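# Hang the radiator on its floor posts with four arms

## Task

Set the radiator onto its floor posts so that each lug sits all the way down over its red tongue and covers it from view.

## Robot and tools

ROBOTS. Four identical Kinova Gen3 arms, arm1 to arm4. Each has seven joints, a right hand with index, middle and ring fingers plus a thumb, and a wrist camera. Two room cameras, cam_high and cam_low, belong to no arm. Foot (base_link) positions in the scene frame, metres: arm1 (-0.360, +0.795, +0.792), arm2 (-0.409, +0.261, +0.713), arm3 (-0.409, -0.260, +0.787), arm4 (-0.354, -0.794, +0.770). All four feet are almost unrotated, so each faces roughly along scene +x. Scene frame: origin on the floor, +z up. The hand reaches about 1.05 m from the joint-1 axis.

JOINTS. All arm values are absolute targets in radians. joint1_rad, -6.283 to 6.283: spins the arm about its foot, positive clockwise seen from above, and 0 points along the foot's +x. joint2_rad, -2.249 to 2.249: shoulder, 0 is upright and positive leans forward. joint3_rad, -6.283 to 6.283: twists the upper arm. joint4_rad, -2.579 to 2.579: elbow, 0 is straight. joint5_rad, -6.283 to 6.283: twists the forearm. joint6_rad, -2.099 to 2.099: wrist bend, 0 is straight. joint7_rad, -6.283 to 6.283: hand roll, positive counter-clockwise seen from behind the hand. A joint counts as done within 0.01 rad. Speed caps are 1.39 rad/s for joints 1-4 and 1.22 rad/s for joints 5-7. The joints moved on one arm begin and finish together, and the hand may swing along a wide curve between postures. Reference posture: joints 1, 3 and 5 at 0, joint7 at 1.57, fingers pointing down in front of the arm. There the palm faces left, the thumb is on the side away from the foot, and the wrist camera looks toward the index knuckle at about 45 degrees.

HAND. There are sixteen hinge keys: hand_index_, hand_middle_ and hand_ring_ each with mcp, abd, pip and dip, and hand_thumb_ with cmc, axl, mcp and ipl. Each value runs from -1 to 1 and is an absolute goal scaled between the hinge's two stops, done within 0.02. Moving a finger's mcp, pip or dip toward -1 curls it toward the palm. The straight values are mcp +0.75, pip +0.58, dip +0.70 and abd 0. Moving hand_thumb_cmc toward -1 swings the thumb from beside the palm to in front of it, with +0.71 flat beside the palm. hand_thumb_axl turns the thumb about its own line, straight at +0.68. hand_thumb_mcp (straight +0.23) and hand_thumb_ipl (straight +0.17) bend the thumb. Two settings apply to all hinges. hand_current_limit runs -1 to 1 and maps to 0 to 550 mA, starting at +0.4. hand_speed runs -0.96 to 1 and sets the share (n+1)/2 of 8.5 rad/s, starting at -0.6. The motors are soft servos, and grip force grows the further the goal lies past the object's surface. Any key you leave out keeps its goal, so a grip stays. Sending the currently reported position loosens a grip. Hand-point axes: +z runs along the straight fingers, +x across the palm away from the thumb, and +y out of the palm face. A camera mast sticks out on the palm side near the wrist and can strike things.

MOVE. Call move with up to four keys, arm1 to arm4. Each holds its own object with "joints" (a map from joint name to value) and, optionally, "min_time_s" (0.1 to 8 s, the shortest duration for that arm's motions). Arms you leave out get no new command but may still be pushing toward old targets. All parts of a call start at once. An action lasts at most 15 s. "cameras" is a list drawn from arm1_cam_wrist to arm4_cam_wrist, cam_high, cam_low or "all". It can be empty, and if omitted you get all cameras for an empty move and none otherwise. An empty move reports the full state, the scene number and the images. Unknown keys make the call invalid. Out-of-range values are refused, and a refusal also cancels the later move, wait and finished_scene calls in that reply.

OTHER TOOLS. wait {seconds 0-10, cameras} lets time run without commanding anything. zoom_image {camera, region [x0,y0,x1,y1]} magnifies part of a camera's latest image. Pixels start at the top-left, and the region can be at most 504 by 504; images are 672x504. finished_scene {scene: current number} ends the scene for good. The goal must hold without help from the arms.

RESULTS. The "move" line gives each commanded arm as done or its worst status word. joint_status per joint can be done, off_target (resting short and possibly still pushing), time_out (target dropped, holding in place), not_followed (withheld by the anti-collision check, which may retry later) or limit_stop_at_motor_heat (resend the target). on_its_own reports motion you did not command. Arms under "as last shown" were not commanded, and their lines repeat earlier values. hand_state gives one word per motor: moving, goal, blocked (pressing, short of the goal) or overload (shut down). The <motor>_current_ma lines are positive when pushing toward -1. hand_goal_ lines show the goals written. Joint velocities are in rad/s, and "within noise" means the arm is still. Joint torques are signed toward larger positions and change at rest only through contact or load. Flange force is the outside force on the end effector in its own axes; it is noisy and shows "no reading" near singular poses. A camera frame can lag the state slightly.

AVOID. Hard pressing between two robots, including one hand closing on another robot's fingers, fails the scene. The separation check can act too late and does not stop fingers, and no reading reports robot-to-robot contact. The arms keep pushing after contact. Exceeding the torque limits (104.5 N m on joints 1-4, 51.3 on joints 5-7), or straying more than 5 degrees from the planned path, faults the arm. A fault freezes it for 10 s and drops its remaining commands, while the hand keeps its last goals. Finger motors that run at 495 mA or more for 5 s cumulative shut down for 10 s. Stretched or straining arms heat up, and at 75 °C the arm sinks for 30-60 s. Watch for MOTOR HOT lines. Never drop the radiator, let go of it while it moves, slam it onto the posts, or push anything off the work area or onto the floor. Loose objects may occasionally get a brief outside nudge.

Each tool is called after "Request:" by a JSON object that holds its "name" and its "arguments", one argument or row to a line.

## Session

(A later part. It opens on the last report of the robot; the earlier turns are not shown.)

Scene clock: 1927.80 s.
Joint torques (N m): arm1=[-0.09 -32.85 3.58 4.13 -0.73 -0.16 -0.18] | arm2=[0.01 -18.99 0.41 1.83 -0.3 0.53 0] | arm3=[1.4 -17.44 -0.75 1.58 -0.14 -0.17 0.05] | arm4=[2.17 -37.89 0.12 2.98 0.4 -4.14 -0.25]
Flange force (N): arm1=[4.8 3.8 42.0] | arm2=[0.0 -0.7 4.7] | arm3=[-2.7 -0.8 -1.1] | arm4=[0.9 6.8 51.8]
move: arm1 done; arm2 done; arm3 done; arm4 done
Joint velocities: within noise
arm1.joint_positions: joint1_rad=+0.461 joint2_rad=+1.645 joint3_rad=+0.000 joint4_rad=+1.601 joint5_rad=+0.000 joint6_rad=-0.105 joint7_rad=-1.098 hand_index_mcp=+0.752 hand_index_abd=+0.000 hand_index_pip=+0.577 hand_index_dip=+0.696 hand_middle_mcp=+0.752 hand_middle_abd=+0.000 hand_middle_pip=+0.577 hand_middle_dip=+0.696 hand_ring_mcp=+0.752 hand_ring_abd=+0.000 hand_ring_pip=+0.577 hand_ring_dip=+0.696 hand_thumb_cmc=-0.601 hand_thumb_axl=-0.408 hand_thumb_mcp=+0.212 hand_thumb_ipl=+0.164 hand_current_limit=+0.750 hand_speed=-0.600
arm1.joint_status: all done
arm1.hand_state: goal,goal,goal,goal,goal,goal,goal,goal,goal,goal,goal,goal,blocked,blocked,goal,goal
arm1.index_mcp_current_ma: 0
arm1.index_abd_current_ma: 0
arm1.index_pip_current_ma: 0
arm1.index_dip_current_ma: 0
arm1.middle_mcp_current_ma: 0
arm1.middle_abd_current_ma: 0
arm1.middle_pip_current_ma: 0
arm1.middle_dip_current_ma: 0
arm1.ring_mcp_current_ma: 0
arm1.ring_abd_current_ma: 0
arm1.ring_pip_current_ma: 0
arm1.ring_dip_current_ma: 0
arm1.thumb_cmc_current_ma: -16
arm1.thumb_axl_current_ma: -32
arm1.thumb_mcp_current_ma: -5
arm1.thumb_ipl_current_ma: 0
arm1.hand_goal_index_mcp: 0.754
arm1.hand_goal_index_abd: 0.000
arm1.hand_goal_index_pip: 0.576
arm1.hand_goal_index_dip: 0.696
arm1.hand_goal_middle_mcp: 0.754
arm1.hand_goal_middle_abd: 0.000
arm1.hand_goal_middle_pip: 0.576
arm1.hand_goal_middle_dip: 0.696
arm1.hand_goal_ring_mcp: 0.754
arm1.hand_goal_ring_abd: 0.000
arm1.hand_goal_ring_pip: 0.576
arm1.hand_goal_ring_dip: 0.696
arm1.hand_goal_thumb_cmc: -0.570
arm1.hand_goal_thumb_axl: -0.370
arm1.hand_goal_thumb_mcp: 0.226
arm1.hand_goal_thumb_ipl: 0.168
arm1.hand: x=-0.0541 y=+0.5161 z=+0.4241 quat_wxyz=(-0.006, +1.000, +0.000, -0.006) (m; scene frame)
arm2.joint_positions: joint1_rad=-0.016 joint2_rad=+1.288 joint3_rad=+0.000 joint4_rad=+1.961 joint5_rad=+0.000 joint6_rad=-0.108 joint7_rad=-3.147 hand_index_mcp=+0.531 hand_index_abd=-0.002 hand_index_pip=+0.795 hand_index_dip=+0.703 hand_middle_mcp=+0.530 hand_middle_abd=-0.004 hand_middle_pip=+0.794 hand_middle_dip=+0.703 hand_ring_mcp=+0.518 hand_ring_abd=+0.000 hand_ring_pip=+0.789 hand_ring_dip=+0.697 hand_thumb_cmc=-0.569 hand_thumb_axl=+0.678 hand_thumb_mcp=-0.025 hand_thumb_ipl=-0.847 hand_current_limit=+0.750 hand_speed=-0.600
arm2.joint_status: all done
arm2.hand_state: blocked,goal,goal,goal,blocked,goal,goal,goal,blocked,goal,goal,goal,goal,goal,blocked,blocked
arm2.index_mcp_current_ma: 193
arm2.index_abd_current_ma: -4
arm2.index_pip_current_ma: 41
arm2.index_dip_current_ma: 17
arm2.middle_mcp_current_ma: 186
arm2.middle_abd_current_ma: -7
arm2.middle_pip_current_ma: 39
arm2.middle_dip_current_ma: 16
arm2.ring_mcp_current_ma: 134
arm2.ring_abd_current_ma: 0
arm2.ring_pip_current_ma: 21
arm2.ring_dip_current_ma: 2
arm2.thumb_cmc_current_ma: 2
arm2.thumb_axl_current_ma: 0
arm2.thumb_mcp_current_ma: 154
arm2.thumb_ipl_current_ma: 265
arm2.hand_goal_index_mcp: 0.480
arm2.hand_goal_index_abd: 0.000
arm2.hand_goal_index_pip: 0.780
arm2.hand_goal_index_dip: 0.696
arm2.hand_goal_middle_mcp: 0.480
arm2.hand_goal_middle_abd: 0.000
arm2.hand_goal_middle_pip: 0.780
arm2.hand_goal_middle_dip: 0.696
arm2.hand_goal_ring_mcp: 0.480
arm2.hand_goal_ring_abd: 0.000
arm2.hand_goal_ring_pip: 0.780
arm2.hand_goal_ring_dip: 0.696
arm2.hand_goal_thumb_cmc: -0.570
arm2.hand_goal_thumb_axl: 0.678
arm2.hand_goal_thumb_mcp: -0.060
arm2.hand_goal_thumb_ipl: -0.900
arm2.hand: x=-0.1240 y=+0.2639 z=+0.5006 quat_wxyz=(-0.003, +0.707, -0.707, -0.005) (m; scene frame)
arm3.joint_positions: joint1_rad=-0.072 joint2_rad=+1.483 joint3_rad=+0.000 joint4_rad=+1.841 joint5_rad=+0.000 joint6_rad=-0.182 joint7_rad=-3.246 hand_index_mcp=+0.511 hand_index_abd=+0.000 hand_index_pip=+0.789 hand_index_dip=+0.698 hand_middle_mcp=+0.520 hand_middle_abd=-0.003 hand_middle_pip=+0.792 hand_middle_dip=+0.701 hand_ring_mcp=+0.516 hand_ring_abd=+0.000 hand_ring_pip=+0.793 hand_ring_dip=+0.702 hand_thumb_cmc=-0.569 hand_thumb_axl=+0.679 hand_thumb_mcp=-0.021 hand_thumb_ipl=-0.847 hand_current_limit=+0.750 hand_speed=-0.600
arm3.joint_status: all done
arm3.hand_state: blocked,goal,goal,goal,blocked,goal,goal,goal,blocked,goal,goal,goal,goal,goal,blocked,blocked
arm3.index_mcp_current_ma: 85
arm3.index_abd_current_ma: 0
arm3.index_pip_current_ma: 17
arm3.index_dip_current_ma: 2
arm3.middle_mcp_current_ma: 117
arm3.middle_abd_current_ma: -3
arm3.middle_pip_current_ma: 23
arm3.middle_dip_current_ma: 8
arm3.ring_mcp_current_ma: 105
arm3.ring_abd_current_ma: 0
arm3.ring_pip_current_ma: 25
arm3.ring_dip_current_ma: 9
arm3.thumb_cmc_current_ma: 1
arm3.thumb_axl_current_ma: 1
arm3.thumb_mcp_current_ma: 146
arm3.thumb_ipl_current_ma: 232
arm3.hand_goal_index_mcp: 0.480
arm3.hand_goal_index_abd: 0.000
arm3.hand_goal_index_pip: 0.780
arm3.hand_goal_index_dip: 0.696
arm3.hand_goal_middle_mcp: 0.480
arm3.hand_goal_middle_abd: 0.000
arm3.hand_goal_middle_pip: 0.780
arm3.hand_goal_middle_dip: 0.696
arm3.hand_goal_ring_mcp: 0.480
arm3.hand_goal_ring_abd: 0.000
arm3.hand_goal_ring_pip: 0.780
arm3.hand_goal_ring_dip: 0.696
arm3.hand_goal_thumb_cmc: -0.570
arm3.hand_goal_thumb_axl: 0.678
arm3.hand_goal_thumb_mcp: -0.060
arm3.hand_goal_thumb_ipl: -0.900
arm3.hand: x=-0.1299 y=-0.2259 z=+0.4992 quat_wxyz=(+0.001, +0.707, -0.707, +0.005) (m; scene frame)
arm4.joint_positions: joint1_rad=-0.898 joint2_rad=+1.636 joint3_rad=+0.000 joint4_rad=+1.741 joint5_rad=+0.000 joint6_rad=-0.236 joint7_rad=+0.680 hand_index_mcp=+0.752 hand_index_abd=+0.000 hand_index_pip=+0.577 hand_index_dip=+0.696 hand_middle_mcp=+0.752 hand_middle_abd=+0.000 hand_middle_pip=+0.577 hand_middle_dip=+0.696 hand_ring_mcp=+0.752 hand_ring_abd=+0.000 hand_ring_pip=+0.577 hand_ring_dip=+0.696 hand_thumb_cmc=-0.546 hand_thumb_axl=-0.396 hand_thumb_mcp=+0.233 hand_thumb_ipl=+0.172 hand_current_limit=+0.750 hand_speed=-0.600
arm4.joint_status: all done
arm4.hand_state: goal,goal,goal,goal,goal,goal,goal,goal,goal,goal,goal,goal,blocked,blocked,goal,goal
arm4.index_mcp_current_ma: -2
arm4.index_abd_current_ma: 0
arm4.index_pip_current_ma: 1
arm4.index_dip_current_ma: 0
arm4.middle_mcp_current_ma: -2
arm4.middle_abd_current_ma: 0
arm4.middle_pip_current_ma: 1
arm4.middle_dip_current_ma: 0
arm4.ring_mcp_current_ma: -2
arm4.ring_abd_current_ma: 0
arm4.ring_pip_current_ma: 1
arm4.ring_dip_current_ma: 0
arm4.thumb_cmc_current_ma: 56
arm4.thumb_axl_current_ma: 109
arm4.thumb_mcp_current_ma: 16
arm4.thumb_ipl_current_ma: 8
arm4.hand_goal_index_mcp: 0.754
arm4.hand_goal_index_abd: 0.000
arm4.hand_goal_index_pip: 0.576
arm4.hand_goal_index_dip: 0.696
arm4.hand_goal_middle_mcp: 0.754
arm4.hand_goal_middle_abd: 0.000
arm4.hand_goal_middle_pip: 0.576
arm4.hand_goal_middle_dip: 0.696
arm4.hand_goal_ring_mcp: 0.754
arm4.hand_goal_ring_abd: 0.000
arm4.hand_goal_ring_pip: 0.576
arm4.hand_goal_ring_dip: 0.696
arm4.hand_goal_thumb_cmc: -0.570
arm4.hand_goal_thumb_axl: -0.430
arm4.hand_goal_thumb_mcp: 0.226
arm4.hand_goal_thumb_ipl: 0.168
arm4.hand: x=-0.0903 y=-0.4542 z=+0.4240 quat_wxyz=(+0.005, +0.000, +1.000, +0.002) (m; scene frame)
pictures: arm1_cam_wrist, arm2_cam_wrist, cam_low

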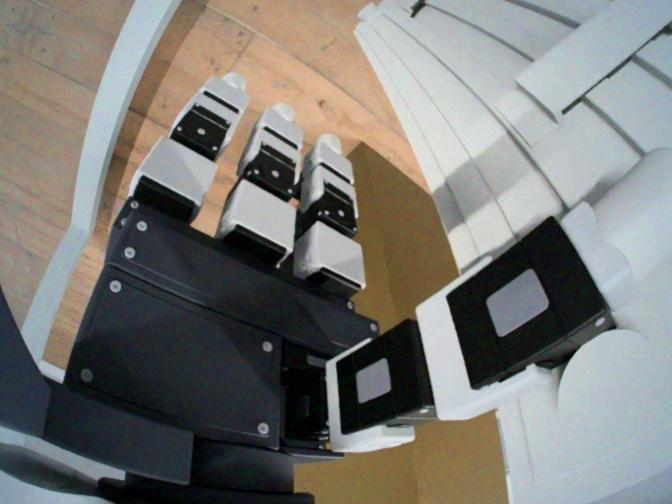

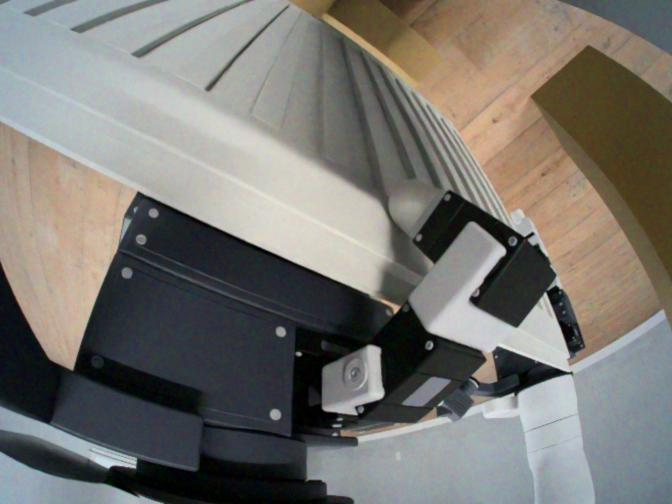

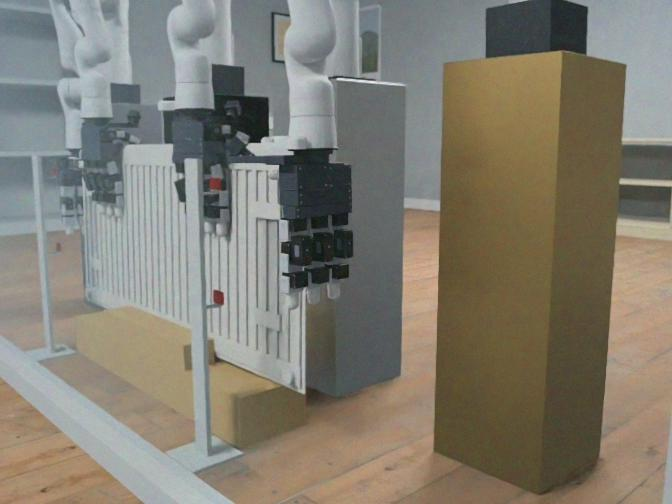

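Request:
{"name": "move", "arguments": {
  "arm1": {"joints":{"joint1_rad":0.4600,"joint2_rad":1.5389,"joint4_rad":1.7143,"joint6_rad":-0.1116,"joint7_rad":-1.0988},"min_time_s":4},
  "arm4": {"joints":{"joint1_rad":-0.8976,"joint2_rad":1.5293,"joint4_rad":1.8488,"joint6_rad":-0.2365,"joint7_rad":0.6812},"min_time_s":4},
  "arm2": {"joints":{"joint1_rad":-0.0171,"joint2_rad":1.1717,"joint4_rad":2.0266,"joint6_rad":-0.0567,"joint7_rad":-3.1487},"min_time_s":4},
  "arm3": {"joints":{"joint1_rad":-0.0709,"joint2_rad":1.3723,"joint4_rad":1.9299,"joint6_rad":-0.1606,"joint7_rad":-3.2445},"min_time_s":4},
  "cameras": ["arm2_cam_wrist","arm1_cam_wrist","cam_low"]
}}

Request:
{"name": "zoom_image", "arguments": {
  "camera": "cam_low",
  "region": [60, 110, 400, 420]
}}

Scene clock: 1936.47 s.
Joint torques (N m): arm1=[-0.56 -32.72 2.79 4.49 -0.73 -0.06 -0.23] | arm2=[0.09 -18.6 0.28 1.63 -0.28 0.6 0] | arm3=[1.68 -17.09 -0.25 1.49 -0.08 -0.08 0.05] | arm4=[2.35 -37.72 0.37 3.24 0.32 -4.05 -0.3]
Flange force (N): arm1=[4.6 5.2 41.6] | arm2=[-0.3 -1.4 4.9] | arm3=[-3.7 -0.7 -1.5] | arm4=[0.8 7.5 51.5]
move: arm1 done; arm2 done; arm3 done; arm4 done
Joint velocities: within noise
arm1.joint_positions: joint1_rad=+0.460 joint2_rad=+1.539 joint3_rad=+0.000 joint4_rad=+1.714 joint5_rad=+0.000 joint6_rad=-0.112 joint7_rad=-1.099 hand_index_mcp=+0.752 hand_index_abd=+0.000 hand_index_pip=+0.577 hand_index_dip=+0.696 hand_middle_mcp=+0.752 hand_middle_abd=+0.000 hand_middle_pip=+0.577 hand_middle_dip=+0.696 hand_ring_mcp=+0.752 hand_ring_abd=+0.000 hand_ring_pip=+0.577 hand_ring_dip=+0.696 hand_thumb_cmc=-0.602 hand_thumb_axl=-0.408 hand_thumb_mcp=+0.212 hand_thumb_ipl=+0.164 hand_current_limit=+0.750 hand_speed=-0.600
arm1.joint_status: all done
arm1.hand_state: goal,goal,goal,goal,goal,goal,goal,goal,goal,goal,goal,goal,blocked,blocked,goal,goal
arm1.index_mcp_current_ma: 0
arm1.index_abd_current_ma: 0
arm1.index_pip_current_ma: 0
arm1.index_dip_current_ma: 0
arm1.middle_mcp_current_ma: 0
arm1.middle_abd_current_ma: 0
arm1.middle_pip_current_ma: 0
arm1.middle_dip_current_ma: 0
arm1.ring_mcp_current_ma: 0
arm1.ring_abd_current_ma: 0
arm1.ring_pip_current_ma: 0
arm1.ring_dip_current_ma: 0
arm1.thumb_cmc_current_ma: -16
arm1.thumb_axl_current_ma: -32
arm1.thumb_mcp_current_ma: -5
arm1.thumb_ipl_current_ma: 0
arm1.hand_goal_index_mcp: 0.754
arm1.hand_goal_index_abd: 0.000
arm1.hand_goal_index_pip: 0.576
arm1.hand_goal_index_dip: 0.696
arm1.hand_goal_middle_mcp: 0.754
arm1.hand_goal_middle_abd: 0.000
arm1.hand_goal_middle_pip: 0.576
arm1.hand_goal_middle_dip: 0.696
arm1.hand_goal_ring_mcp: 0.754
arm1.hand_goal_ring_abd: 0.000
arm1.hand_goal_ring_pip: 0.576
arm1.hand_goal_ring_dip: 0.696
arm1.hand_goal_thumb_cmc: -0.570
arm1.hand_goal_thumb_axl: -0.370
arm1.hand_goal_thumb_mcp: 0.226
arm1.hand_goal_thumb_ipl: 0.168
arm1.hand: x=-0.0544 y=+0.5163 z=+0.4691 quat_wxyz=(-0.006, +1.000, +0.000, -0.006) (m; scene frame)
arm2.joint_positions: joint1_rad=-0.017 joint2_rad=+1.172 joint3_rad=+0.000 joint4_rad=+2.027 joint5_rad=+0.000 joint6_rad=-0.057 joint7_rad=-3.149 hand_index_mcp=+0.531 hand_index_abd=-0.002 hand_index_pip=+0.795 hand_index_dip=+0.703 hand_middle_mcp=+0.529 hand_middle_abd=-0.004 hand_middle_pip=+0.794 hand_middle_dip=+0.703 hand_ring_mcp=+0.517 hand_ring_abd=+0.000 hand_ring_pip=+0.789 hand_ring_dip=+0.697 hand_thumb_cmc=-0.569 hand_thumb_axl=+0.679 hand_thumb_mcp=-0.025 hand_thumb_ipl=-0.848 hand_current_limit=+0.750 hand_speed=-0.600
arm2.joint_status: all done
arm2.hand_state: blocked,goal,goal,goal,blocked,goal,goal,goal,blocked,goal,goal,goal,goal,goal,blocked,blocked
arm2.index_mcp_current_ma: 189
arm2.index_abd_current_ma: -3
arm2.index_pip_current_ma: 41
arm2.index_dip_current_ma: 17
arm2.middle_mcp_current_ma: 182
arm2.middle_abd_current_ma: -7
arm2.middle_pip_current_ma: 39
arm2.middle_dip_current_ma: 16
arm2.ring_mcp_current_ma: 131
arm2.ring_abd_current_ma: 0
arm2.ring_pip_current_ma: 21
arm2.ring_dip_current_ma: 2
arm2.thumb_cmc_current_ma: 2
arm2.thumb_axl_current_ma: 2
arm2.thumb_mcp_current_ma: 154
arm2.thumb_ipl_current_ma: 262
arm2.hand_goal_index_mcp: 0.480
arm2.hand_goal_index_abd: 0.000
arm2.hand_goal_index_pip: 0.780
arm2.hand_goal_index_dip: 0.696
arm2.hand_goal_middle_mcp: 0.480
arm2.hand_goal_middle_abd: 0.000
arm2.hand_goal_middle_pip: 0.780
arm2.hand_goal_middle_dip: 0.696
arm2.hand_goal_ring_mcp: 0.480
arm2.hand_goal_ring_abd: 0.000
arm2.hand_goal_ring_pip: 0.780
arm2.hand_goal_ring_dip: 0.696
arm2.hand_goal_thumb_cmc: -0.570
arm2.hand_goal_thumb_axl: 0.678
arm2.hand_goal_thumb_mcp: -0.060
arm2.hand_goal_thumb_ipl: -0.900
arm2.hand: x=-0.1243 y=+0.2639 z=+0.5455 quat_wxyz=(-0.003, +0.707, -0.707, -0.005) (m; scene frame)
arm3.joint_positions: joint1_rad=-0.071 joint2_rad=+1.372 joint3_rad=+0.000 joint4_rad=+1.930 joint5_rad=+0.000 joint6_rad=-0.161 joint7_rad=-3.244 hand_index_mcp=+0.510 hand_index_abd=+0.001 hand_index_pip=+0.789 hand_index_dip=+0.698 hand_middle_mcp=+0.519 hand_middle_abd=-0.002 hand_middle_pip=+0.792 hand_middle_dip=+0.701 hand_ring_mcp=+0.515 hand_ring_abd=+0.000 hand_ring_pip=+0.793 hand_ring_dip=+0.702 hand_thumb_cmc=-0.569 hand_thumb_axl=+0.679 hand_thumb_mcp=-0.021 hand_thumb_ipl=-0.847 hand_current_limit=+0.750 hand_speed=-0.600
arm3.joint_status: all done
arm3.hand_state: blocked,goal,goal,goal,blocked,goal,goal,goal,blocked,goal,goal,goal,goal,goal,blocked,blocked
arm3.index_mcp_current_ma: 81
arm3.index_abd_current_ma: 1
arm3.index_pip_current_ma: 17
arm3.index_dip_current_ma: 2
arm3.middle_mcp_current_ma: 113
arm3.middle_abd_current_ma: -2
arm3.middle_pip_current_ma: 23
arm3.middle_dip_current_ma: 8
arm3.ring_mcp_current_ma: 101
arm3.ring_abd_current_ma: 0
arm3.ring_pip_current_ma: 25
arm3.ring_dip_current_ma: 9
arm3.thumb_cmc_current_ma: 1
arm3.thumb_axl_current_ma: 2
arm3.thumb_mcp_current_ma: 148
arm3.thumb_ipl_current_ma: 229
arm3.hand_goal_index_mcp: 0.480
arm3.hand_goal_index_abd: 0.000
arm3.hand_goal_index_pip: 0.780
arm3.hand_goal_index_dip: 0.696
arm3.hand_goal_middle_mcp: 0.480
arm3.hand_goal_middle_abd: 0.000
arm3.hand_goal_middle_pip: 0.780
arm3.hand_goal_middle_dip: 0.696
arm3.hand_goal_ring_mcp: 0.480
arm3.hand_goal_ring_abd: 0.000
arm3.hand_goal_ring_pip: 0.780
arm3.hand_goal_ring_dip: 0.696
arm3.hand_goal_thumb_cmc: -0.570
arm3.hand_goal_thumb_axl: 0.678
arm3.hand_goal_thumb_mcp: -0.060
arm3.hand_goal_thumb_ipl: -0.900
arm3.hand: x=-0.1301 y=-0.2260 z=+0.5442 quat_wxyz=(+0.001, +0.707, -0.707, +0.005) (m; scene frame)
arm4.joint_positions: joint1_rad=-0.898 joint2_rad=+1.529 joint3_rad=+0.000 joint4_rad=+1.849 joint5_rad=+0.000 joint6_rad=-0.237 joint7_rad=+0.681 hand_index_mcp=+0.752 hand_index_abd=+0.000 hand_index_pip=+0.577 hand_index_dip=+0.696 hand_middle_mcp=+0.752 hand_middle_abd=+0.000 hand_middle_pip=+0.577 hand_middle_dip=+0.696 hand_ring_mcp=+0.752 hand_ring_abd=+0.000 hand_ring_pip=+0.577 hand_ring_dip=+0.696 hand_thumb_cmc=-0.546 hand_thumb_axl=-0.394 hand_thumb_mcp=+0.232 hand_thumb_ipl=+0.169 hand_current_limit=+0.750 hand_speed=-0.600
arm4.joint_status: all done
arm4.hand_state: goal,goal,goal,goal,goal,goal,goal,goal,goal,goal,goal,goal,blocked,blocked,goal,goal
arm4.index_mcp_current_ma: -2
arm4.index_abd_current_ma: 0
arm4.index_pip_current_ma: 1
arm4.index_dip_current_ma: 0
arm4.middle_mcp_current_ma: -2
arm4.middle_abd_current_ma: 0
arm4.middle_pip_current_ma: 1
arm4.middle_dip_current_ma: 0
arm4.ring_mcp_current_ma: -2
arm4.ring_abd_current_ma: 0
arm4.ring_pip_current_ma: 1
arm4.ring_dip_current_ma: 0
arm4.thumb_cmc_current_ma: 56
arm4.thumb_axl_current_ma: 116
arm4.thumb_mcp_current_ma: 11
arm4.thumb_ipl_current_ma: 2
arm4.hand_goal_index_mcp: 0.754
arm4.hand_goal_index_abd: 0.000
arm4.hand_goal_index_pip: 0.576
arm4.hand_goal_index_dip: 0.696
arm4.hand_goal_middle_mcp: 0.754
arm4.hand_goal_middle_abd: 0.000
arm4.hand_goal_middle_pip: 0.576
arm4.hand_goal_middle_dip: 0.696
arm4.hand_goal_ring_mcp: 0.754
arm4.hand_goal_ring_abd: 0.000
arm4.hand_goal_ring_pip: 0.576
arm4.hand_goal_ring_dip: 0.696
arm4.hand_goal_thumb_cmc: -0.570
arm4.hand_goal_thumb_axl: -0.430
arm4.hand_goal_thumb_mcp: 0.226
arm4.hand_goal_thumb_ipl: 0.168
arm4.hand: x=-0.0904 y=-0.4544 z=+0.4690 quat_wxyz=(+0.005, +0.000, +1.000, +0.002) (m; scene frame)
pictures: arm1_cam_wrist, arm2_cam_wrist, cam_low

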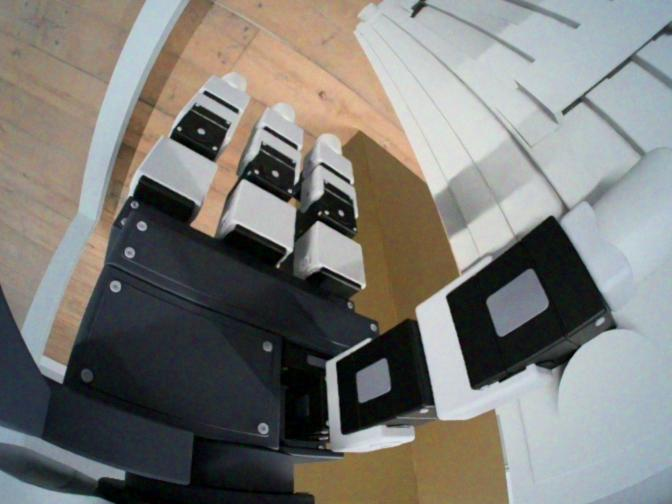

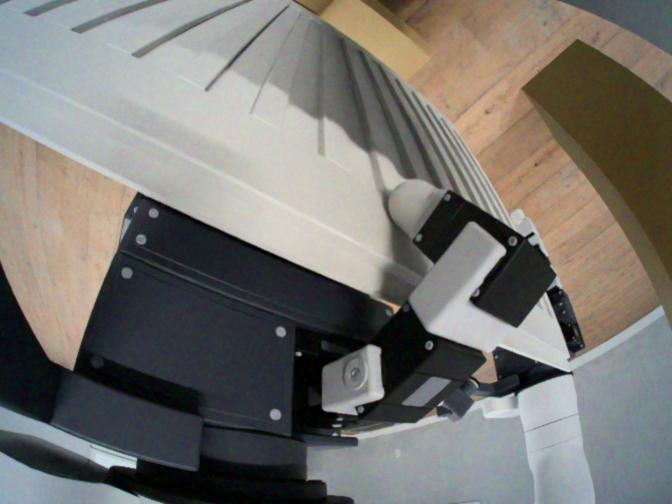

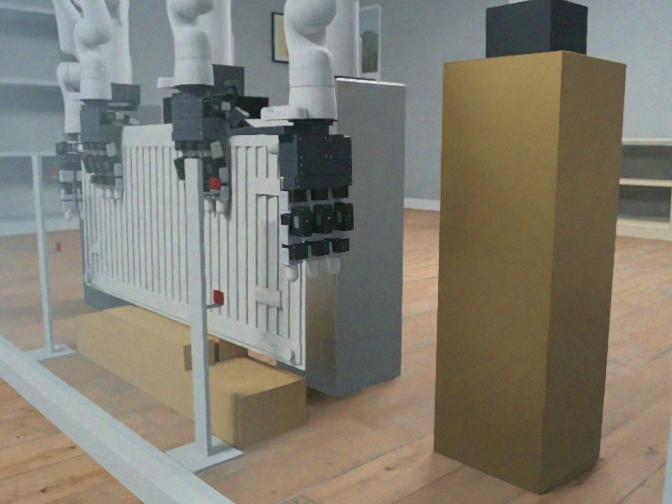

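Scaled by 1.482 from the camera's 672x504 image, which has a finer 960x720 frame.

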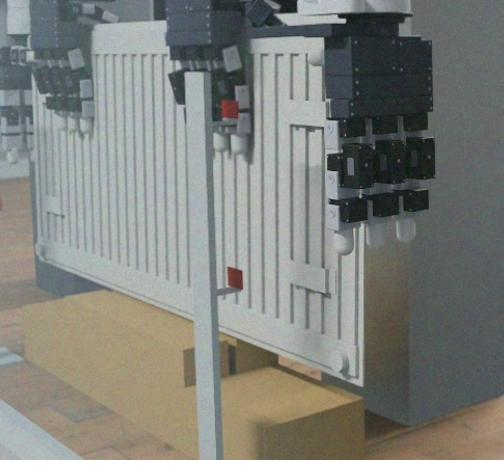

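Request:
{"name": "move", "arguments": {
  "arm1": {"joints":{"joint1_rad":0.4592,"joint2_rad":1.3939,"joint4_rad":1.8420,"joint6_rad":-0.0943,"joint7_rad":-1.0996},"min_time_s":5},
  "arm4": {"joints":{"joint1_rad":-0.8967,"joint2_rad":1.3815,"joint4_rad":1.9714,"joint6_rad":-0.2113,"joint7_rad":0.6821},"min_time_s":5},
  "arm2": {"joints":{"joint1_rad":-0.0187,"joint2_rad":1.0102,"joint4_rad":2.0888,"joint6_rad":0.0427,"joint7_rad":-3.1503},"min_time_s":5},
  "arm3": {"joints":{"joint1_rad":-0.0695,"joint2_rad":1.2182,"joint4_rad":2.0264,"joint6_rad":-0.1030,"joint7_rad":-3.2431},"min_time_s":5},
  "cameras": ["arm1_cam_wrist","arm2_cam_wrist","arm3_cam_wrist","arm4_cam_wrist","cam_high","cam_low"]
}}

Request:
{"name": "zoom_image", "arguments": {
  "camera": "cam_low",
  "region": [190, 140, 330, 340]
}}

Request:
{"name": "zoom_image", "arguments": {
  "camera": "cam_high",
  "region": [240, 210, 450, 380]
}}

Scene clock: 1959.27 s.
Joint torques (N m): arm1=[0.05 -33.37 3.87 3.47 -0.56 -0.31 -0.14] | arm2=[-0.08 -17.73 0.05 0.96 -0.32 0.73 -0.01] | arm3=[1.76 -16.84 -0.1 0.9 -0.07 -0.1 0.09] | arm4=[1.75 -38.47 -0.33 1.77 0.43 -4.34 -0.23]
Flange force (N): arm1=[4.4 2.8 41.3] | arm2=[0.2 -2.0 4.5] | arm3=[-4.2 -0.3 -1.7] | arm4=[0.9 5.3 51.0]
move: arm1 done; arm2 done; arm3 done; arm4 done
Joint velocities: within noise
arm1.joint_positions: joint1_rad=+0.459 joint2_rad=+1.394 joint3_rad=+0.000 joint4_rad=+1.842 joint5_rad=+0.000 joint6_rad=-0.094 joint7_rad=-1.100 hand_index_mcp=+0.752 hand_index_abd=+0.000 hand_index_pip=+0.577 hand_index_dip=+0.696 hand_middle_mcp=+0.752 hand_middle_abd=+0.000 hand_middle_pip=+0.577 hand_middle_dip=+0.696 hand_ring_mcp=+0.752 hand_ring_abd=+0.000 hand_ring_pip=+0.577 hand_ring_dip=+0.696 hand_thumb_cmc=-0.603 hand_thumb_axl=-0.408 hand_thumb_mcp=+0.212 hand_thumb_ipl=+0.167 hand_current_limit=+0.750 hand_speed=-0.600
arm1.joint_status: all done
arm1.hand_state: goal,goal,goal,goal,goal,goal,goal,goal,goal,goal,goal,goal,blocked,blocked,goal,goal
arm1.index_mcp_current_ma: 0
arm1.index_abd_current_ma: 0
arm1.index_pip_current_ma: 0
arm1.index_dip_current_ma: 0
arm1.middle_mcp_current_ma: 0
arm1.middle_abd_current_ma: 0
arm1.middle_pip_current_ma: 0
arm1.middle_dip_current_ma: 0
arm1.ring_mcp_current_ma: 0
arm1.ring_abd_current_ma: 0
arm1.ring_pip_current_ma: 0
arm1.ring_dip_current_ma: 0
arm1.thumb_cmc_current_ma: -18
arm1.thumb_axl_current_ma: -32
arm1.thumb_mcp_current_ma: -5
arm1.thumb_ipl_current_ma: 0
arm1.hand_goal_index_mcp: 0.754
arm1.hand_goal_index_abd: 0.000
arm1.hand_goal_index_pip: 0.576
arm1.hand_goal_index_dip: 0.696
arm1.hand_goal_middle_mcp: 0.754
arm1.hand_goal_middle_abd: 0.000
arm1.hand_goal_middle_pip: 0.576
arm1.hand_goal_middle_dip: 0.696
arm1.hand_goal_ring_mcp: 0.754
arm1.hand_goal_ring_abd: 0.000
arm1.hand_goal_ring_pip: 0.576
arm1.hand_goal_ring_dip: 0.696
arm1.hand_goal_thumb_cmc: -0.570
arm1.hand_goal_thumb_axl: -0.370
arm1.hand_goal_thumb_mcp: 0.226
arm1.hand_goal_thumb_ipl: 0.168
arm1.hand: x=-0.0544 y=+0.5162 z=+0.5292 quat_wxyz=(-0.006, +1.000, +0.000, -0.006) (m; scene frame)
arm2.joint_positions: joint1_rad=-0.019 joint2_rad=+1.010 joint3_rad=+0.000 joint4_rad=+2.089 joint5_rad=+0.000 joint6_rad=+0.043 joint7_rad=-3.150 hand_index_mcp=+0.531 hand_index_abd=-0.001 hand_index_pip=+0.795 hand_index_dip=+0.703 hand_middle_mcp=+0.529 hand_middle_abd=-0.003 hand_middle_pip=+0.794 hand_middle_dip=+0.703 hand_ring_mcp=+0.517 hand_ring_abd=+0.000 hand_ring_pip=+0.789 hand_ring_dip=+0.697 hand_thumb_cmc=-0.569 hand_thumb_axl=+0.679 hand_thumb_mcp=-0.025 hand_thumb_ipl=-0.848 hand_current_limit=+0.750 hand_speed=-0.600
arm2.joint_status: all done
arm2.hand_state: blocked,goal,goal,goal,blocked,goal,goal,goal,blocked,goal,goal,goal,goal,goal,blocked,blocked
arm2.index_mcp_current_ma: 189
arm2.index_abd_current_ma: -2
arm2.index_pip_current_ma: 42
arm2.index_dip_current_ma: 17
arm2.middle_mcp_current_ma: 182
arm2.middle_abd_current_ma: -6
arm2.middle_pip_current_ma: 39
arm2.middle_dip_current_ma: 16
arm2.ring_mcp_current_ma: 131
arm2.ring_abd_current_ma: 0
arm2.ring_pip_current_ma: 21
arm2.ring_dip_current_ma: 2
arm2.thumb_cmc_current_ma: 2
arm2.thumb_axl_current_ma: 3
arm2.thumb_mcp_current_ma: 155
arm2.thumb_ipl_current_ma: 260
arm2.hand_goal_index_mcp: 0.480
arm2.hand_goal_index_abd: 0.000
arm2.hand_goal_index_pip: 0.780
arm2.hand_goal_index_dip: 0.696
arm2.hand_goal_middle_mcp: 0.480
arm2.hand_goal_middle_abd: 0.000
arm2.hand_goal_middle_pip: 0.780
arm2.hand_goal_middle_dip: 0.696
arm2.hand_goal_ring_mcp: 0.480
arm2.hand_goal_ring_abd: 0.000
arm2.hand_goal_ring_pip: 0.780
arm2.hand_goal_ring_dip: 0.696
arm2.hand_goal_thumb_cmc: -0.570
arm2.hand_goal_thumb_axl: 0.678
arm2.hand_goal_thumb_mcp: -0.060
arm2.hand_goal_thumb_ipl: -0.900
arm2.hand: x=-0.1243 y=+0.2638 z=+0.6055 quat_wxyz=(-0.003, +0.707, -0.707, -0.005) (m; scene frame)
arm3.joint_positions: joint1_rad=-0.069 joint2_rad=+1.218 joint3_rad=+0.000 joint4_rad=+2.026 joint5_rad=+0.000 joint6_rad=-0.103 joint7_rad=-3.243 hand_index_mcp=+0.509 hand_index_abd=+0.001 hand_index_pip=+0.789 hand_index_dip=+0.698 hand_middle_mcp=+0.518 hand_middle_abd=+0.000 hand_middle_pip=+0.792 hand_middle_dip=+0.701 hand_ring_mcp=+0.514 hand_ring_abd=+0.002 hand_ring_pip=+0.793 hand_ring_dip=+0.702 hand_thumb_cmc=-0.569 hand_thumb_axl=+0.681 hand_thumb_mcp=-0.020 hand_thumb_ipl=-0.847 hand_current_limit=+0.750 hand_speed=-0.600
arm3.joint_status: all done
arm3.hand_state: blocked,goal,goal,goal,blocked,goal,goal,goal,blocked,goal,goal,goal,goal,goal,blocked,blocked
arm3.index_mcp_current_ma: 80
arm3.index_abd_current_ma: 1
arm3.index_pip_current_ma: 17
arm3.index_dip_current_ma: 2
arm3.middle_mcp_current_ma: 111
arm3.middle_abd_current_ma: 0
arm3.middle_pip_current_ma: 23
arm3.middle_dip_current_ma: 8
arm3.ring_mcp_current_ma: 97
arm3.ring_abd_current_ma: 2
arm3.ring_pip_current_ma: 25
arm3.ring_dip_current_ma: 9
arm3.thumb_cmc_current_ma: 1
arm3.thumb_axl_current_ma: 4
arm3.thumb_mcp_current_ma: 154
arm3.thumb_ipl_current_ma: 229
arm3.hand_goal_index_mcp: 0.480
arm3.hand_goal_index_abd: 0.000
arm3.hand_goal_index_pip: 0.780
arm3.hand_goal_index_dip: 0.696
arm3.hand_goal_middle_mcp: 0.480
arm3.hand_goal_middle_abd: 0.000
arm3.hand_goal_middle_pip: 0.780
arm3.hand_goal_middle_dip: 0.696
arm3.hand_goal_ring_mcp: 0.480
arm3.hand_goal_ring_abd: 0.000
arm3.hand_goal_ring_pip: 0.780
arm3.hand_goal_ring_dip: 0.696
arm3.hand_goal_thumb_cmc: -0.570
arm3.hand_goal_thumb_axl: 0.678
arm3.hand_goal_thumb_mcp: -0.060
arm3.hand_goal_thumb_ipl: -0.900
arm3.hand: x=-0.1301 y=-0.2260 z=+0.6042 quat_wxyz=(+0.001, +0.707, -0.707, +0.005) (m; scene frame)
arm4.joint_positions: joint1_rad=-0.897 joint2_rad=+1.381 joint3_rad=+0.000 joint4_rad=+1.971 joint5_rad=+0.000 joint6_rad=-0.211 joint7_rad=+0.682 hand_index_mcp=+0.752 hand_index_abd=+0.000 hand_index_pip=+0.577 hand_index_dip=+0.696 hand_middle_mcp=+0.752 hand_middle_abd=+0.000 hand_middle_pip=+0.577 hand_middle_dip=+0.696 hand_ring_mcp=+0.752 hand_ring_abd=+0.000 hand_ring_pip=+0.577 hand_ring_dip=+0.696 hand_thumb_cmc=-0.546 hand_thumb_axl=-0.393 hand_thumb_mcp=+0.230 hand_thumb_ipl=+0.167 hand_current_limit=+0.750 hand_speed=-0.600
arm4.joint_status: all done
arm4.hand_state: goal,goal,goal,goal,goal,goal,goal,goal,goal,goal,goal,goal,blocked,blocked,goal,goal
arm4.index_mcp_current_ma: -2
arm4.index_abd_current_ma: 0
arm4.index_pip_current_ma: 1
arm4.index_dip_current_ma: 0
arm4.middle_mcp_current_ma: -2
arm4.middle_abd_current_ma: 0
arm4.middle_pip_current_ma: 1
arm4.middle_dip_current_ma: 0
arm4.ring_mcp_current_ma: -2
arm4.ring_abd_current_ma: 0
arm4.ring_pip_current_ma: 1
arm4.ring_dip_current_ma: 0
arm4.thumb_cmc_current_ma: 56
arm4.thumb_axl_current_ma: 119
arm4.thumb_mcp_current_ma: 8
arm4.thumb_ipl_current_ma: -1
arm4.hand_goal_index_mcp: 0.754
arm4.hand_goal_index_abd: 0.000
arm4.hand_goal_index_pip: 0.576
arm4.hand_goal_index_dip: 0.696
arm4.hand_goal_middle_mcp: 0.754
arm4.hand_goal_middle_abd: 0.000
arm4.hand_goal_middle_pip: 0.576
arm4.hand_goal_middle_dip: 0.696
arm4.hand_goal_ring_mcp: 0.754
arm4.hand_goal_ring_abd: 0.000
arm4.hand_goal_ring_pip: 0.576
arm4.hand_goal_ring_dip: 0.696
arm4.hand_goal_thumb_cmc: -0.570
arm4.hand_goal_thumb_axl: -0.430
arm4.hand_goal_thumb_mcp: 0.226
arm4.hand_goal_thumb_ipl: 0.168
arm4.hand: x=-0.0904 y=-0.4544 z=+0.5290 quat_wxyz=(+0.005, +0.000, +1.000, +0.002) (m; scene frame)
pictures: arm1_cam_wrist, arm2_cam_wrist, arm3_cam_wrist, arm4_cam_wrist, cam_high, cam_low

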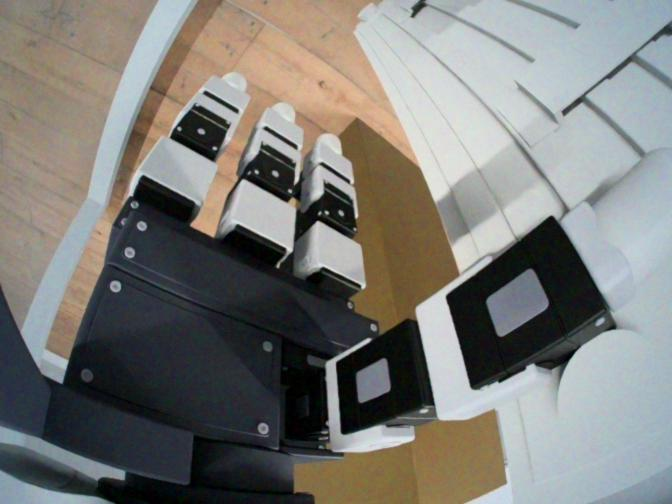

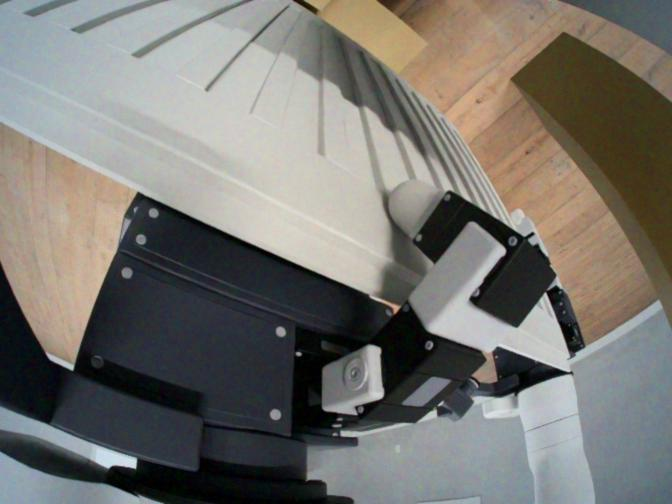

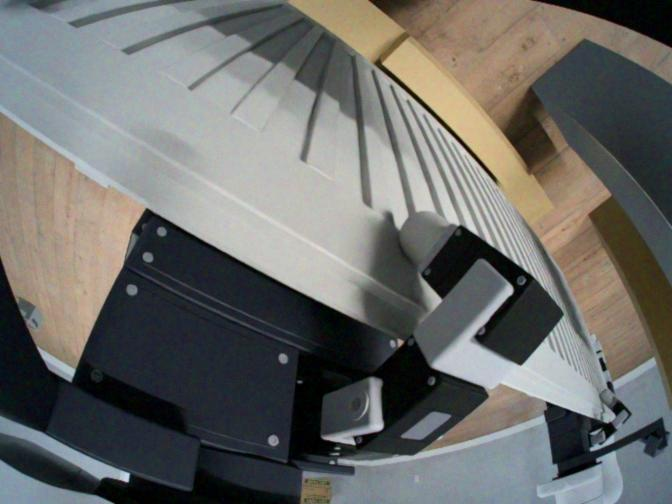

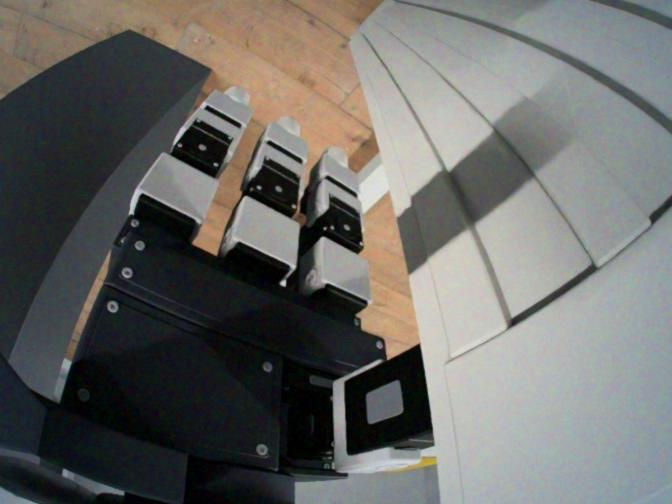

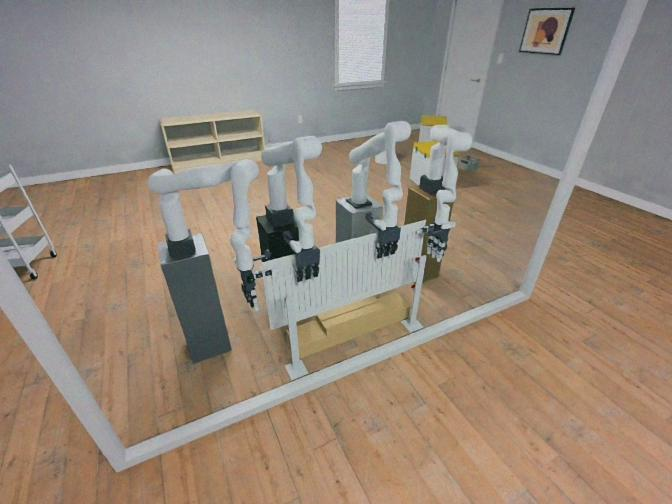

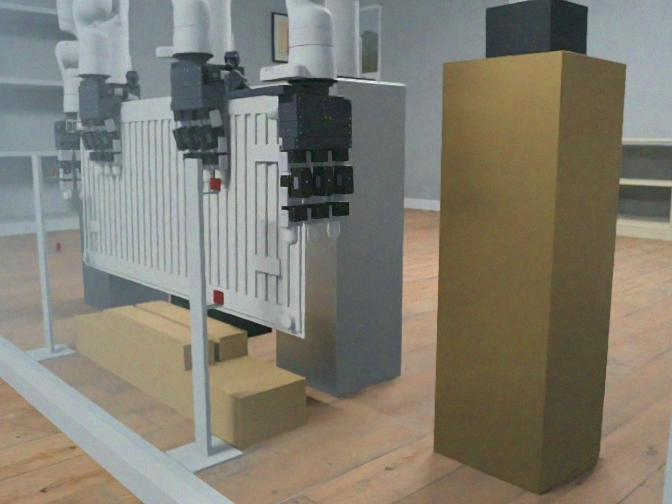

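Scaled by 2.520 from the camera's 672x504 image, which has a finer 960x720 frame.

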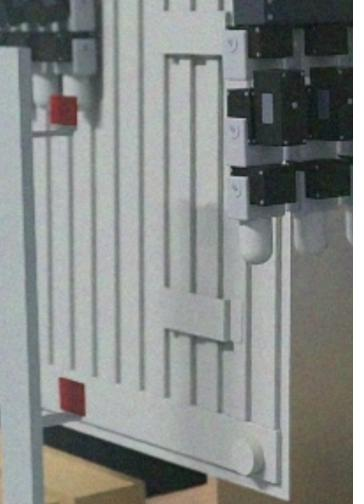

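Scaled by 2.400 from the camera's 672x504 image, which has a finer 960x720 frame.

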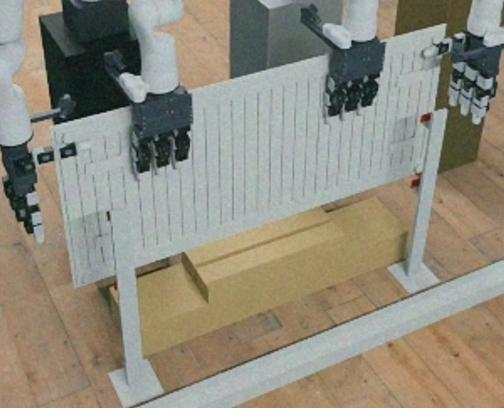

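Request:
{"name": "zoom_image", "arguments": {
  "camera": "cam_high",
  "region": [255, 240, 315, 340]
}}

Request:
{"name": "zoom_image", "arguments": {
  "camera": "cam_high",
  "region": [385, 215, 445, 315]
}}

Request:
{"name": "zoom_image", "arguments": {
  "camera": "cam_low",
  "region": [190, 140, 310, 240]
}}

Request:
{"name": "zoom_image", "arguments": {
  "camera": "cam_low",
  "region": [20, 120, 140, 300]
}}

Scaled by 5.040 from the camera's 672x504 image, which has a finer 960x720 frame.

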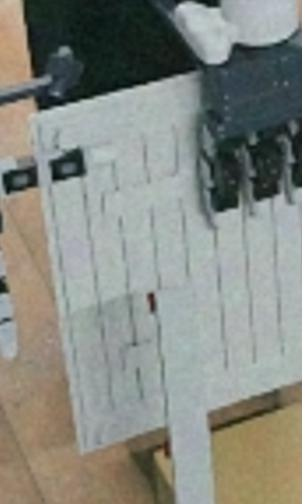

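Scaled by 5.040 from the camera's 672x504 image, which has a finer 960x720 frame.

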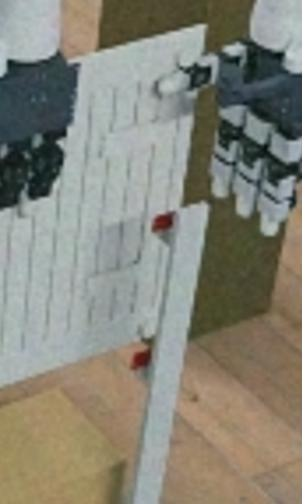

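Scaled by 4.200 from the camera's 672x504 image, which has a finer 960x720 frame.

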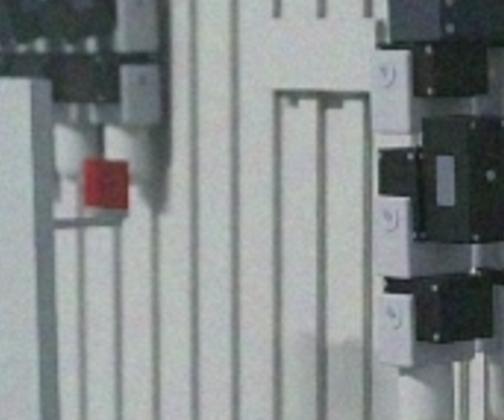

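Scaled by 2.800 from the camera's 672x504 image, which has a finer 960x720 frame.

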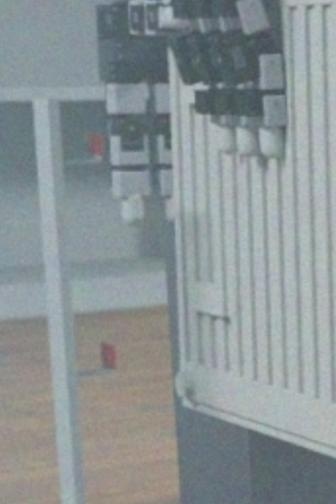

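Request:
{"name": "zoom_image", "arguments": {
  "camera": "cam_high",
  "region": [395, 235, 430, 300]
}}

Request:
{"name": "zoom_image", "arguments": {
  "camera": "cam_high",
  "region": [262, 270, 297, 330]
}}

Request:
{"name": "zoom_image", "arguments": {
  "camera": "cam_low",
  "region": [240, 230, 310, 340]
}}

Scaled by 7.754 from the camera's 672x504 image, which has a finer 960x720 frame.

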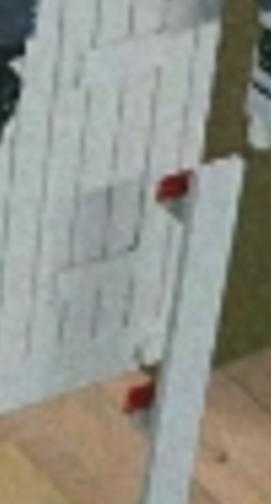

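Scaled by 8.400 from the camera's 672x504 image, which has a finer 960x720 frame.

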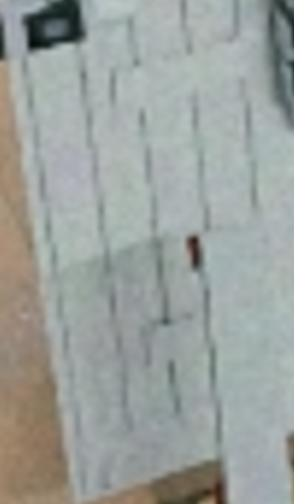

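Scaled by 4.582 from the camera's 672x504 image, which has a finer 960x720 frame.

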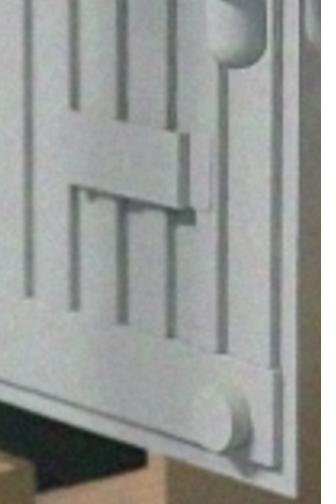

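Request:
{"name": "zoom_image", "arguments": {
  "camera": "arm1_cam_wrist",
  "region": [440, 0, 672, 200]
}}

Request:
{"name": "zoom_image", "arguments": {
  "camera": "cam_low",
  "region": [250, 245, 300, 290]
}}

Scaled by 2.172 from the camera's 672x504 image, which has a finer 960x720 frame.

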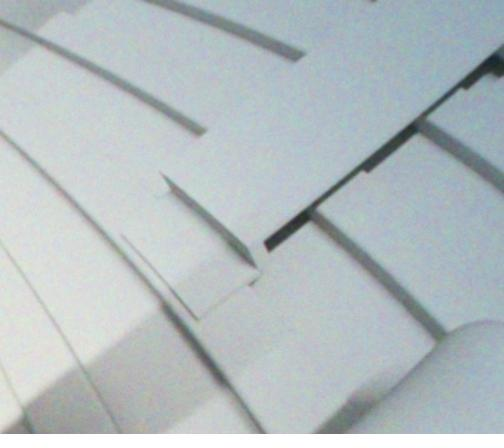

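Scaled by 10.080 from the camera's 672x504 image, which has a finer 960x720 frame.

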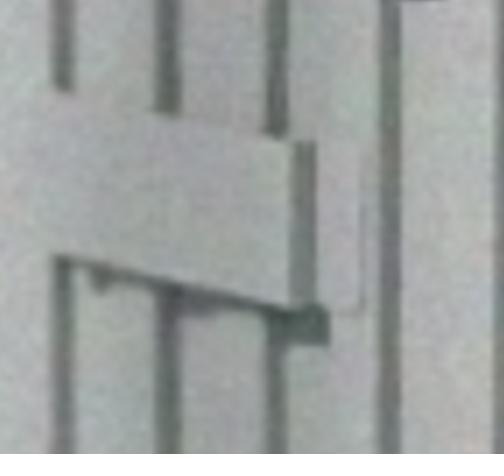

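Request:
{"name": "move", "arguments": {
  "arm1": {"joints":{"joint1_rad":0.4388,"joint2_rad":1.3895,"joint4_rad":1.7461,"joint6_rad":0.0060,"joint7_rad":-1.1200},"min_time_s":3},
  "arm4": {"joints":{"joint1_rad":-0.8169,"joint2_rad":1.3739,"joint4_rad":1.9184,"joint6_rad":-0.1507,"joint7_rad":0.7619},"min_time_s":3},
  "arm2": {"joints":{"joint1_rad":-0.0014,"joint2_rad":1.0177,"joint4_rad":1.9829,"joint6_rad":0.1409,"joint7_rad":-3.1330},"min_time_s":3},
  "arm3": {"joints":{"joint1_rad":-0.0444,"joint2_rad":1.2146,"joint4_rad":1.9265,"joint6_rad":0.0005,"joint7_rad":-3.2180},"min_time_s":3},
  "cameras": ["cam_low"]
}}

Scene clock: 2091.43 s.
Joint torques (N m): arm1=[-0.11 -34.58 3.49 1.69 -0.2 -0.09 -0.18] | arm2=[0.09 -19.35 0.37 0.09 -0.27 0.78 -0.02] | arm3=[1.48 -17.78 -0.57 0.21 -0.03 -0.02 0.05] | arm4=[1.97 -38.81 -0.39 0.91 0.35 -3.99 -0.21]
Flange force (N): arm1=[4.7 3.2 39.8] | arm2=[-0.3 -2.4 6.1] | arm3=[-3.5 -0.6 -1.0] | arm4=[0.2 6.3 49.7]
move: arm1 done; arm2 done; arm3 done; arm4 done
Joint velocities: within noise
arm1.joint_positions: joint1_rad=+0.439 joint2_rad=+1.390 joint3_rad=+0.000 joint4_rad=+1.746 joint5_rad=+0.000 joint6_rad=+0.006 joint7_rad=-1.120 hand_index_mcp=+0.752 hand_index_abd=+0.000 hand_index_pip=+0.577 hand_index_dip=+0.696 hand_middle_mcp=+0.752 hand_middle_abd=+0.000 hand_middle_pip=+0.577 hand_middle_dip=+0.696 hand_ring_mcp=+0.752 hand_ring_abd=+0.000 hand_ring_pip=+0.577 hand_ring_dip=+0.696 hand_thumb_cmc=-0.603 hand_thumb_axl=-0.408 hand_thumb_mcp=+0.213 hand_thumb_ipl=+0.166 hand_current_limit=+0.750 hand_speed=-0.600
arm1.joint_status: all done
arm1.hand_state: goal,goal,goal,goal,goal,goal,goal,goal,goal,goal,goal,goal,blocked,blocked,goal,goal
arm1.index_mcp_current_ma: 0
arm1.index_abd_current_ma: 0
arm1.index_pip_current_ma: 0
arm1.index_dip_current_ma: 0
arm1.middle_mcp_current_ma: 0
arm1.middle_abd_current_ma: 0
arm1.middle_pip_current_ma: 0
arm1.middle_dip_current_ma: 0
arm1.ring_mcp_current_ma: 0
arm1.ring_abd_current_ma: 0
arm1.ring_pip_current_ma: 0
arm1.ring_dip_current_ma: 0
arm1.thumb_cmc_current_ma: -18
arm1.thumb_axl_current_ma: -32
arm1.thumb_mcp_current_ma: -5
arm1.thumb_ipl_current_ma: 0
arm1.hand_goal_index_mcp: 0.754
arm1.hand_goal_index_abd: 0.000
arm1.hand_goal_index_pip: 0.576
arm1.hand_goal_index_dip: 0.696
arm1.hand_goal_middle_mcp: 0.754
arm1.hand_goal_middle_abd: 0.000
arm1.hand_goal_middle_pip: 0.576
arm1.hand_goal_middle_dip: 0.696
arm1.hand_goal_ring_mcp: 0.754
arm1.hand_goal_ring_abd: 0.000
arm1.hand_goal_ring_pip: 0.576
arm1.hand_goal_ring_dip: 0.696
arm1.hand_goal_thumb_cmc: -0.570
arm1.hand_goal_thumb_axl: -0.370
arm1.hand_goal_thumb_mcp: 0.226
arm1.hand_goal_thumb_ipl: 0.168
arm1.hand: x=-0.0224 y=+0.5094 z=+0.5291 quat_wxyz=(-0.006, +1.000, +0.000, -0.006) (m; scene frame)
arm2.joint_positions: joint1_rad=-0.001 joint2_rad=+1.018 joint3_rad=+0.000 joint4_rad=+1.983 joint5_rad=+0.000 joint6_rad=+0.141 joint7_rad=-3.133 hand_index_mcp=+0.527 hand_index_abd=-0.002 hand_index_pip=+0.797 hand_index_dip=+0.704 hand_middle_mcp=+0.526 hand_middle_abd=-0.004 hand_middle_pip=+0.796 hand_middle_dip=+0.703 hand_ring_mcp=+0.514 hand_ring_abd=+0.001 hand_ring_pip=+0.790 hand_ring_dip=+0.697 hand_thumb_cmc=-0.569 hand_thumb_axl=+0.679 hand_thumb_mcp=-0.023 hand_thumb_ipl=-0.849 hand_current_limit=+0.750 hand_speed=-0.600
arm2.joint_status: all done
arm2.hand_state: blocked,goal,goal,goal,blocked,goal,goal,goal,blocked,goal,goal,goal,goal,goal,blocked,blocked
arm2.index_mcp_current_ma: 176
arm2.index_abd_current_ma: -3
arm2.index_pip_current_ma: 48
arm2.index_dip_current_ma: 19
arm2.middle_mcp_current_ma: 169
arm2.middle_abd_current_ma: -7
arm2.middle_pip_current_ma: 46
arm2.middle_dip_current_ma: 18
arm2.ring_mcp_current_ma: 120
arm2.ring_abd_current_ma: 1
arm2.ring_pip_current_ma: 27
arm2.ring_dip_current_ma: 2
arm2.thumb_cmc_current_ma: 1
arm2.thumb_axl_current_ma: 1
arm2.thumb_mcp_current_ma: 163
arm2.thumb_ipl_current_ma: 254
arm2.hand_goal_index_mcp: 0.480
arm2.hand_goal_index_abd: 0.000
arm2.hand_goal_index_pip: 0.780
arm2.hand_goal_index_dip: 0.696
arm2.hand_goal_middle_mcp: 0.480
arm2.hand_goal_middle_abd: 0.000
arm2.hand_goal_middle_pip: 0.780
arm2.hand_goal_middle_dip: 0.696
arm2.hand_goal_ring_mcp: 0.480
arm2.hand_goal_ring_abd: 0.000
arm2.hand_goal_ring_pip: 0.780
arm2.hand_goal_ring_dip: 0.696
arm2.hand_goal_thumb_cmc: -0.570
arm2.hand_goal_thumb_axl: 0.678
arm2.hand_goal_thumb_mcp: -0.060
arm2.hand_goal_thumb_ipl: -0.900
arm2.hand: x=-0.0922 y=+0.2571 z=+0.6055 quat_wxyz=(-0.003, +0.707, -0.707, -0.005) (m; scene frame)
arm3.joint_positions: joint1_rad=-0.044 joint2_rad=+1.215 joint3_rad=+0.000 joint4_rad=+1.927 joint5_rad=+0.000 joint6_rad=+0.001 joint7_rad=-3.218 hand_index_mcp=+0.507 hand_index_abd=+0.002 hand_index_pip=+0.789 hand_index_dip=+0.698 hand_middle_mcp=+0.516 hand_middle_abd=+0.000 hand_middle_pip=+0.792 hand_middle_dip=+0.701 hand_ring_mcp=+0.512 hand_ring_abd=+0.002 hand_ring_pip=+0.793 hand_ring_dip=+0.702 hand_thumb_cmc=-0.569 hand_thumb_axl=+0.681 hand_thumb_mcp=-0.017 hand_thumb_ipl=-0.849 hand_current_limit=+0.750 hand_speed=-0.600
arm3.joint_status: all done
arm3.hand_state: blocked,goal,goal,goal,blocked,goal,goal,goal,blocked,goal,goal,goal,goal,goal,blocked,blocked
arm3.index_mcp_current_ma: 71
arm3.index_abd_current_ma: 2
arm3.index_pip_current_ma: 17
arm3.index_dip_current_ma: 2
arm3.middle_mcp_current_ma: 102
arm3.middle_abd_current_ma: 0
arm3.middle_pip_current_ma: 24
arm3.middle_dip_current_ma: 8
arm3.ring_mcp_current_ma: 89
arm3.ring_abd_current_ma: 2
arm3.ring_pip_current_ma: 26
arm3.ring_dip_current_ma: 9
arm3.thumb_cmc_current_ma: 1
arm3.thumb_axl_current_ma: 5
arm3.thumb_mcp_current_ma: 166
arm3.thumb_ipl_current_ma: 221
arm3.hand_goal_index_mcp: 0.480
arm3.hand_goal_index_abd: 0.000
arm3.hand_goal_index_pip: 0.780
arm3.hand_goal_index_dip: 0.696
arm3.hand_goal_middle_mcp: 0.480
arm3.hand_goal_middle_abd: 0.000
arm3.hand_goal_middle_pip: 0.780
arm3.hand_goal_middle_dip: 0.696
arm3.hand_goal_ring_mcp: 0.480
arm3.hand_goal_ring_abd: 0.000
arm3.hand_goal_ring_pip: 0.780
arm3.hand_goal_ring_dip: 0.696
arm3.hand_goal_thumb_cmc: -0.570
arm3.hand_goal_thumb_axl: 0.678
arm3.hand_goal_thumb_mcp: -0.060
arm3.hand_goal_thumb_ipl: -0.900
arm3.hand: x=-0.0981 y=-0.2327 z=+0.6041 quat_wxyz=(+0.001, +0.707, -0.707, +0.005) (m; scene frame)
arm4.joint_positions: joint1_rad=-0.817 joint2_rad=+1.374 joint3_rad=+0.000 joint4_rad=+1.918 joint5_rad=+0.000 joint6_rad=-0.151 joint7_rad=+0.762 hand_index_mcp=+0.752 hand_index_abd=+0.000 hand_index_pip=+0.577 hand_index_dip=+0.696 hand_middle_mcp=+0.752 hand_middle_abd=+0.000 hand_middle_pip=+0.577 hand_middle_dip=+0.696 hand_ring_mcp=+0.752 hand_ring_abd=+0.000 hand_ring_pip=+0.577 hand_ring_dip=+0.696 hand_thumb_cmc=-0.546 hand_thumb_axl=-0.393 hand_thumb_mcp=+0.229 hand_thumb_ipl=+0.168 hand_current_limit=+0.750 hand_speed=-0.600
arm4.joint_status: all done
arm4.hand_state: goal,goal,goal,goal,goal,goal,goal,goal,goal,goal,goal,goal,blocked,blocked,goal,goal
arm4.index_mcp_current_ma: -2
arm4.index_abd_current_ma: 0
arm4.index_pip_current_ma: 1
arm4.index_dip_current_ma: 0
arm4.middle_mcp_current_ma: -2
arm4.middle_abd_current_ma: 0
arm4.middle_pip_current_ma: 1
arm4.middle_dip_current_ma: 0
arm4.ring_mcp_current_ma: -2
arm4.ring_abd_current_ma: 0
arm4.ring_pip_current_ma: 1
arm4.ring_dip_current_ma: 0
arm4.thumb_cmc_current_ma: 56
arm4.thumb_axl_current_ma: 122
arm4.thumb_mcp_current_ma: 6
arm4.thumb_ipl_current_ma: 0
arm4.hand_goal_index_mcp: 0.754
arm4.hand_goal_index_abd: 0.000
arm4.hand_goal_index_pip: 0.576
arm4.hand_goal_index_dip: 0.696
arm4.hand_goal_middle_mcp: 0.754
arm4.hand_goal_middle_abd: 0.000
arm4.hand_goal_middle_pip: 0.576
arm4.hand_goal_middle_dip: 0.696
arm4.hand_goal_ring_mcp: 0.754
arm4.hand_goal_ring_abd: 0.000
arm4.hand_goal_ring_pip: 0.576
arm4.hand_goal_ring_dip: 0.696
arm4.hand_goal_thumb_cmc: -0.570
arm4.hand_goal_thumb_axl: -0.430
arm4.hand_goal_thumb_mcp: 0.226
arm4.hand_goal_thumb_ipl: 0.168
arm4.hand: x=-0.0584 y=-0.4611 z=+0.5290 quat_wxyz=(+0.005, +0.000, +1.000, +0.002) (m; scene frame)
pictures: cam_low

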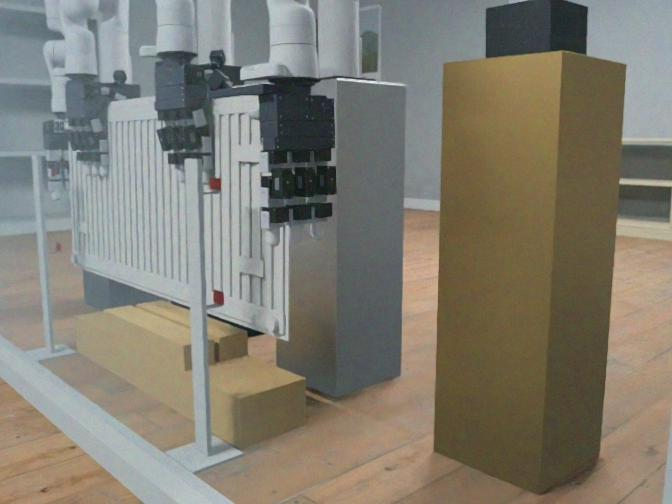

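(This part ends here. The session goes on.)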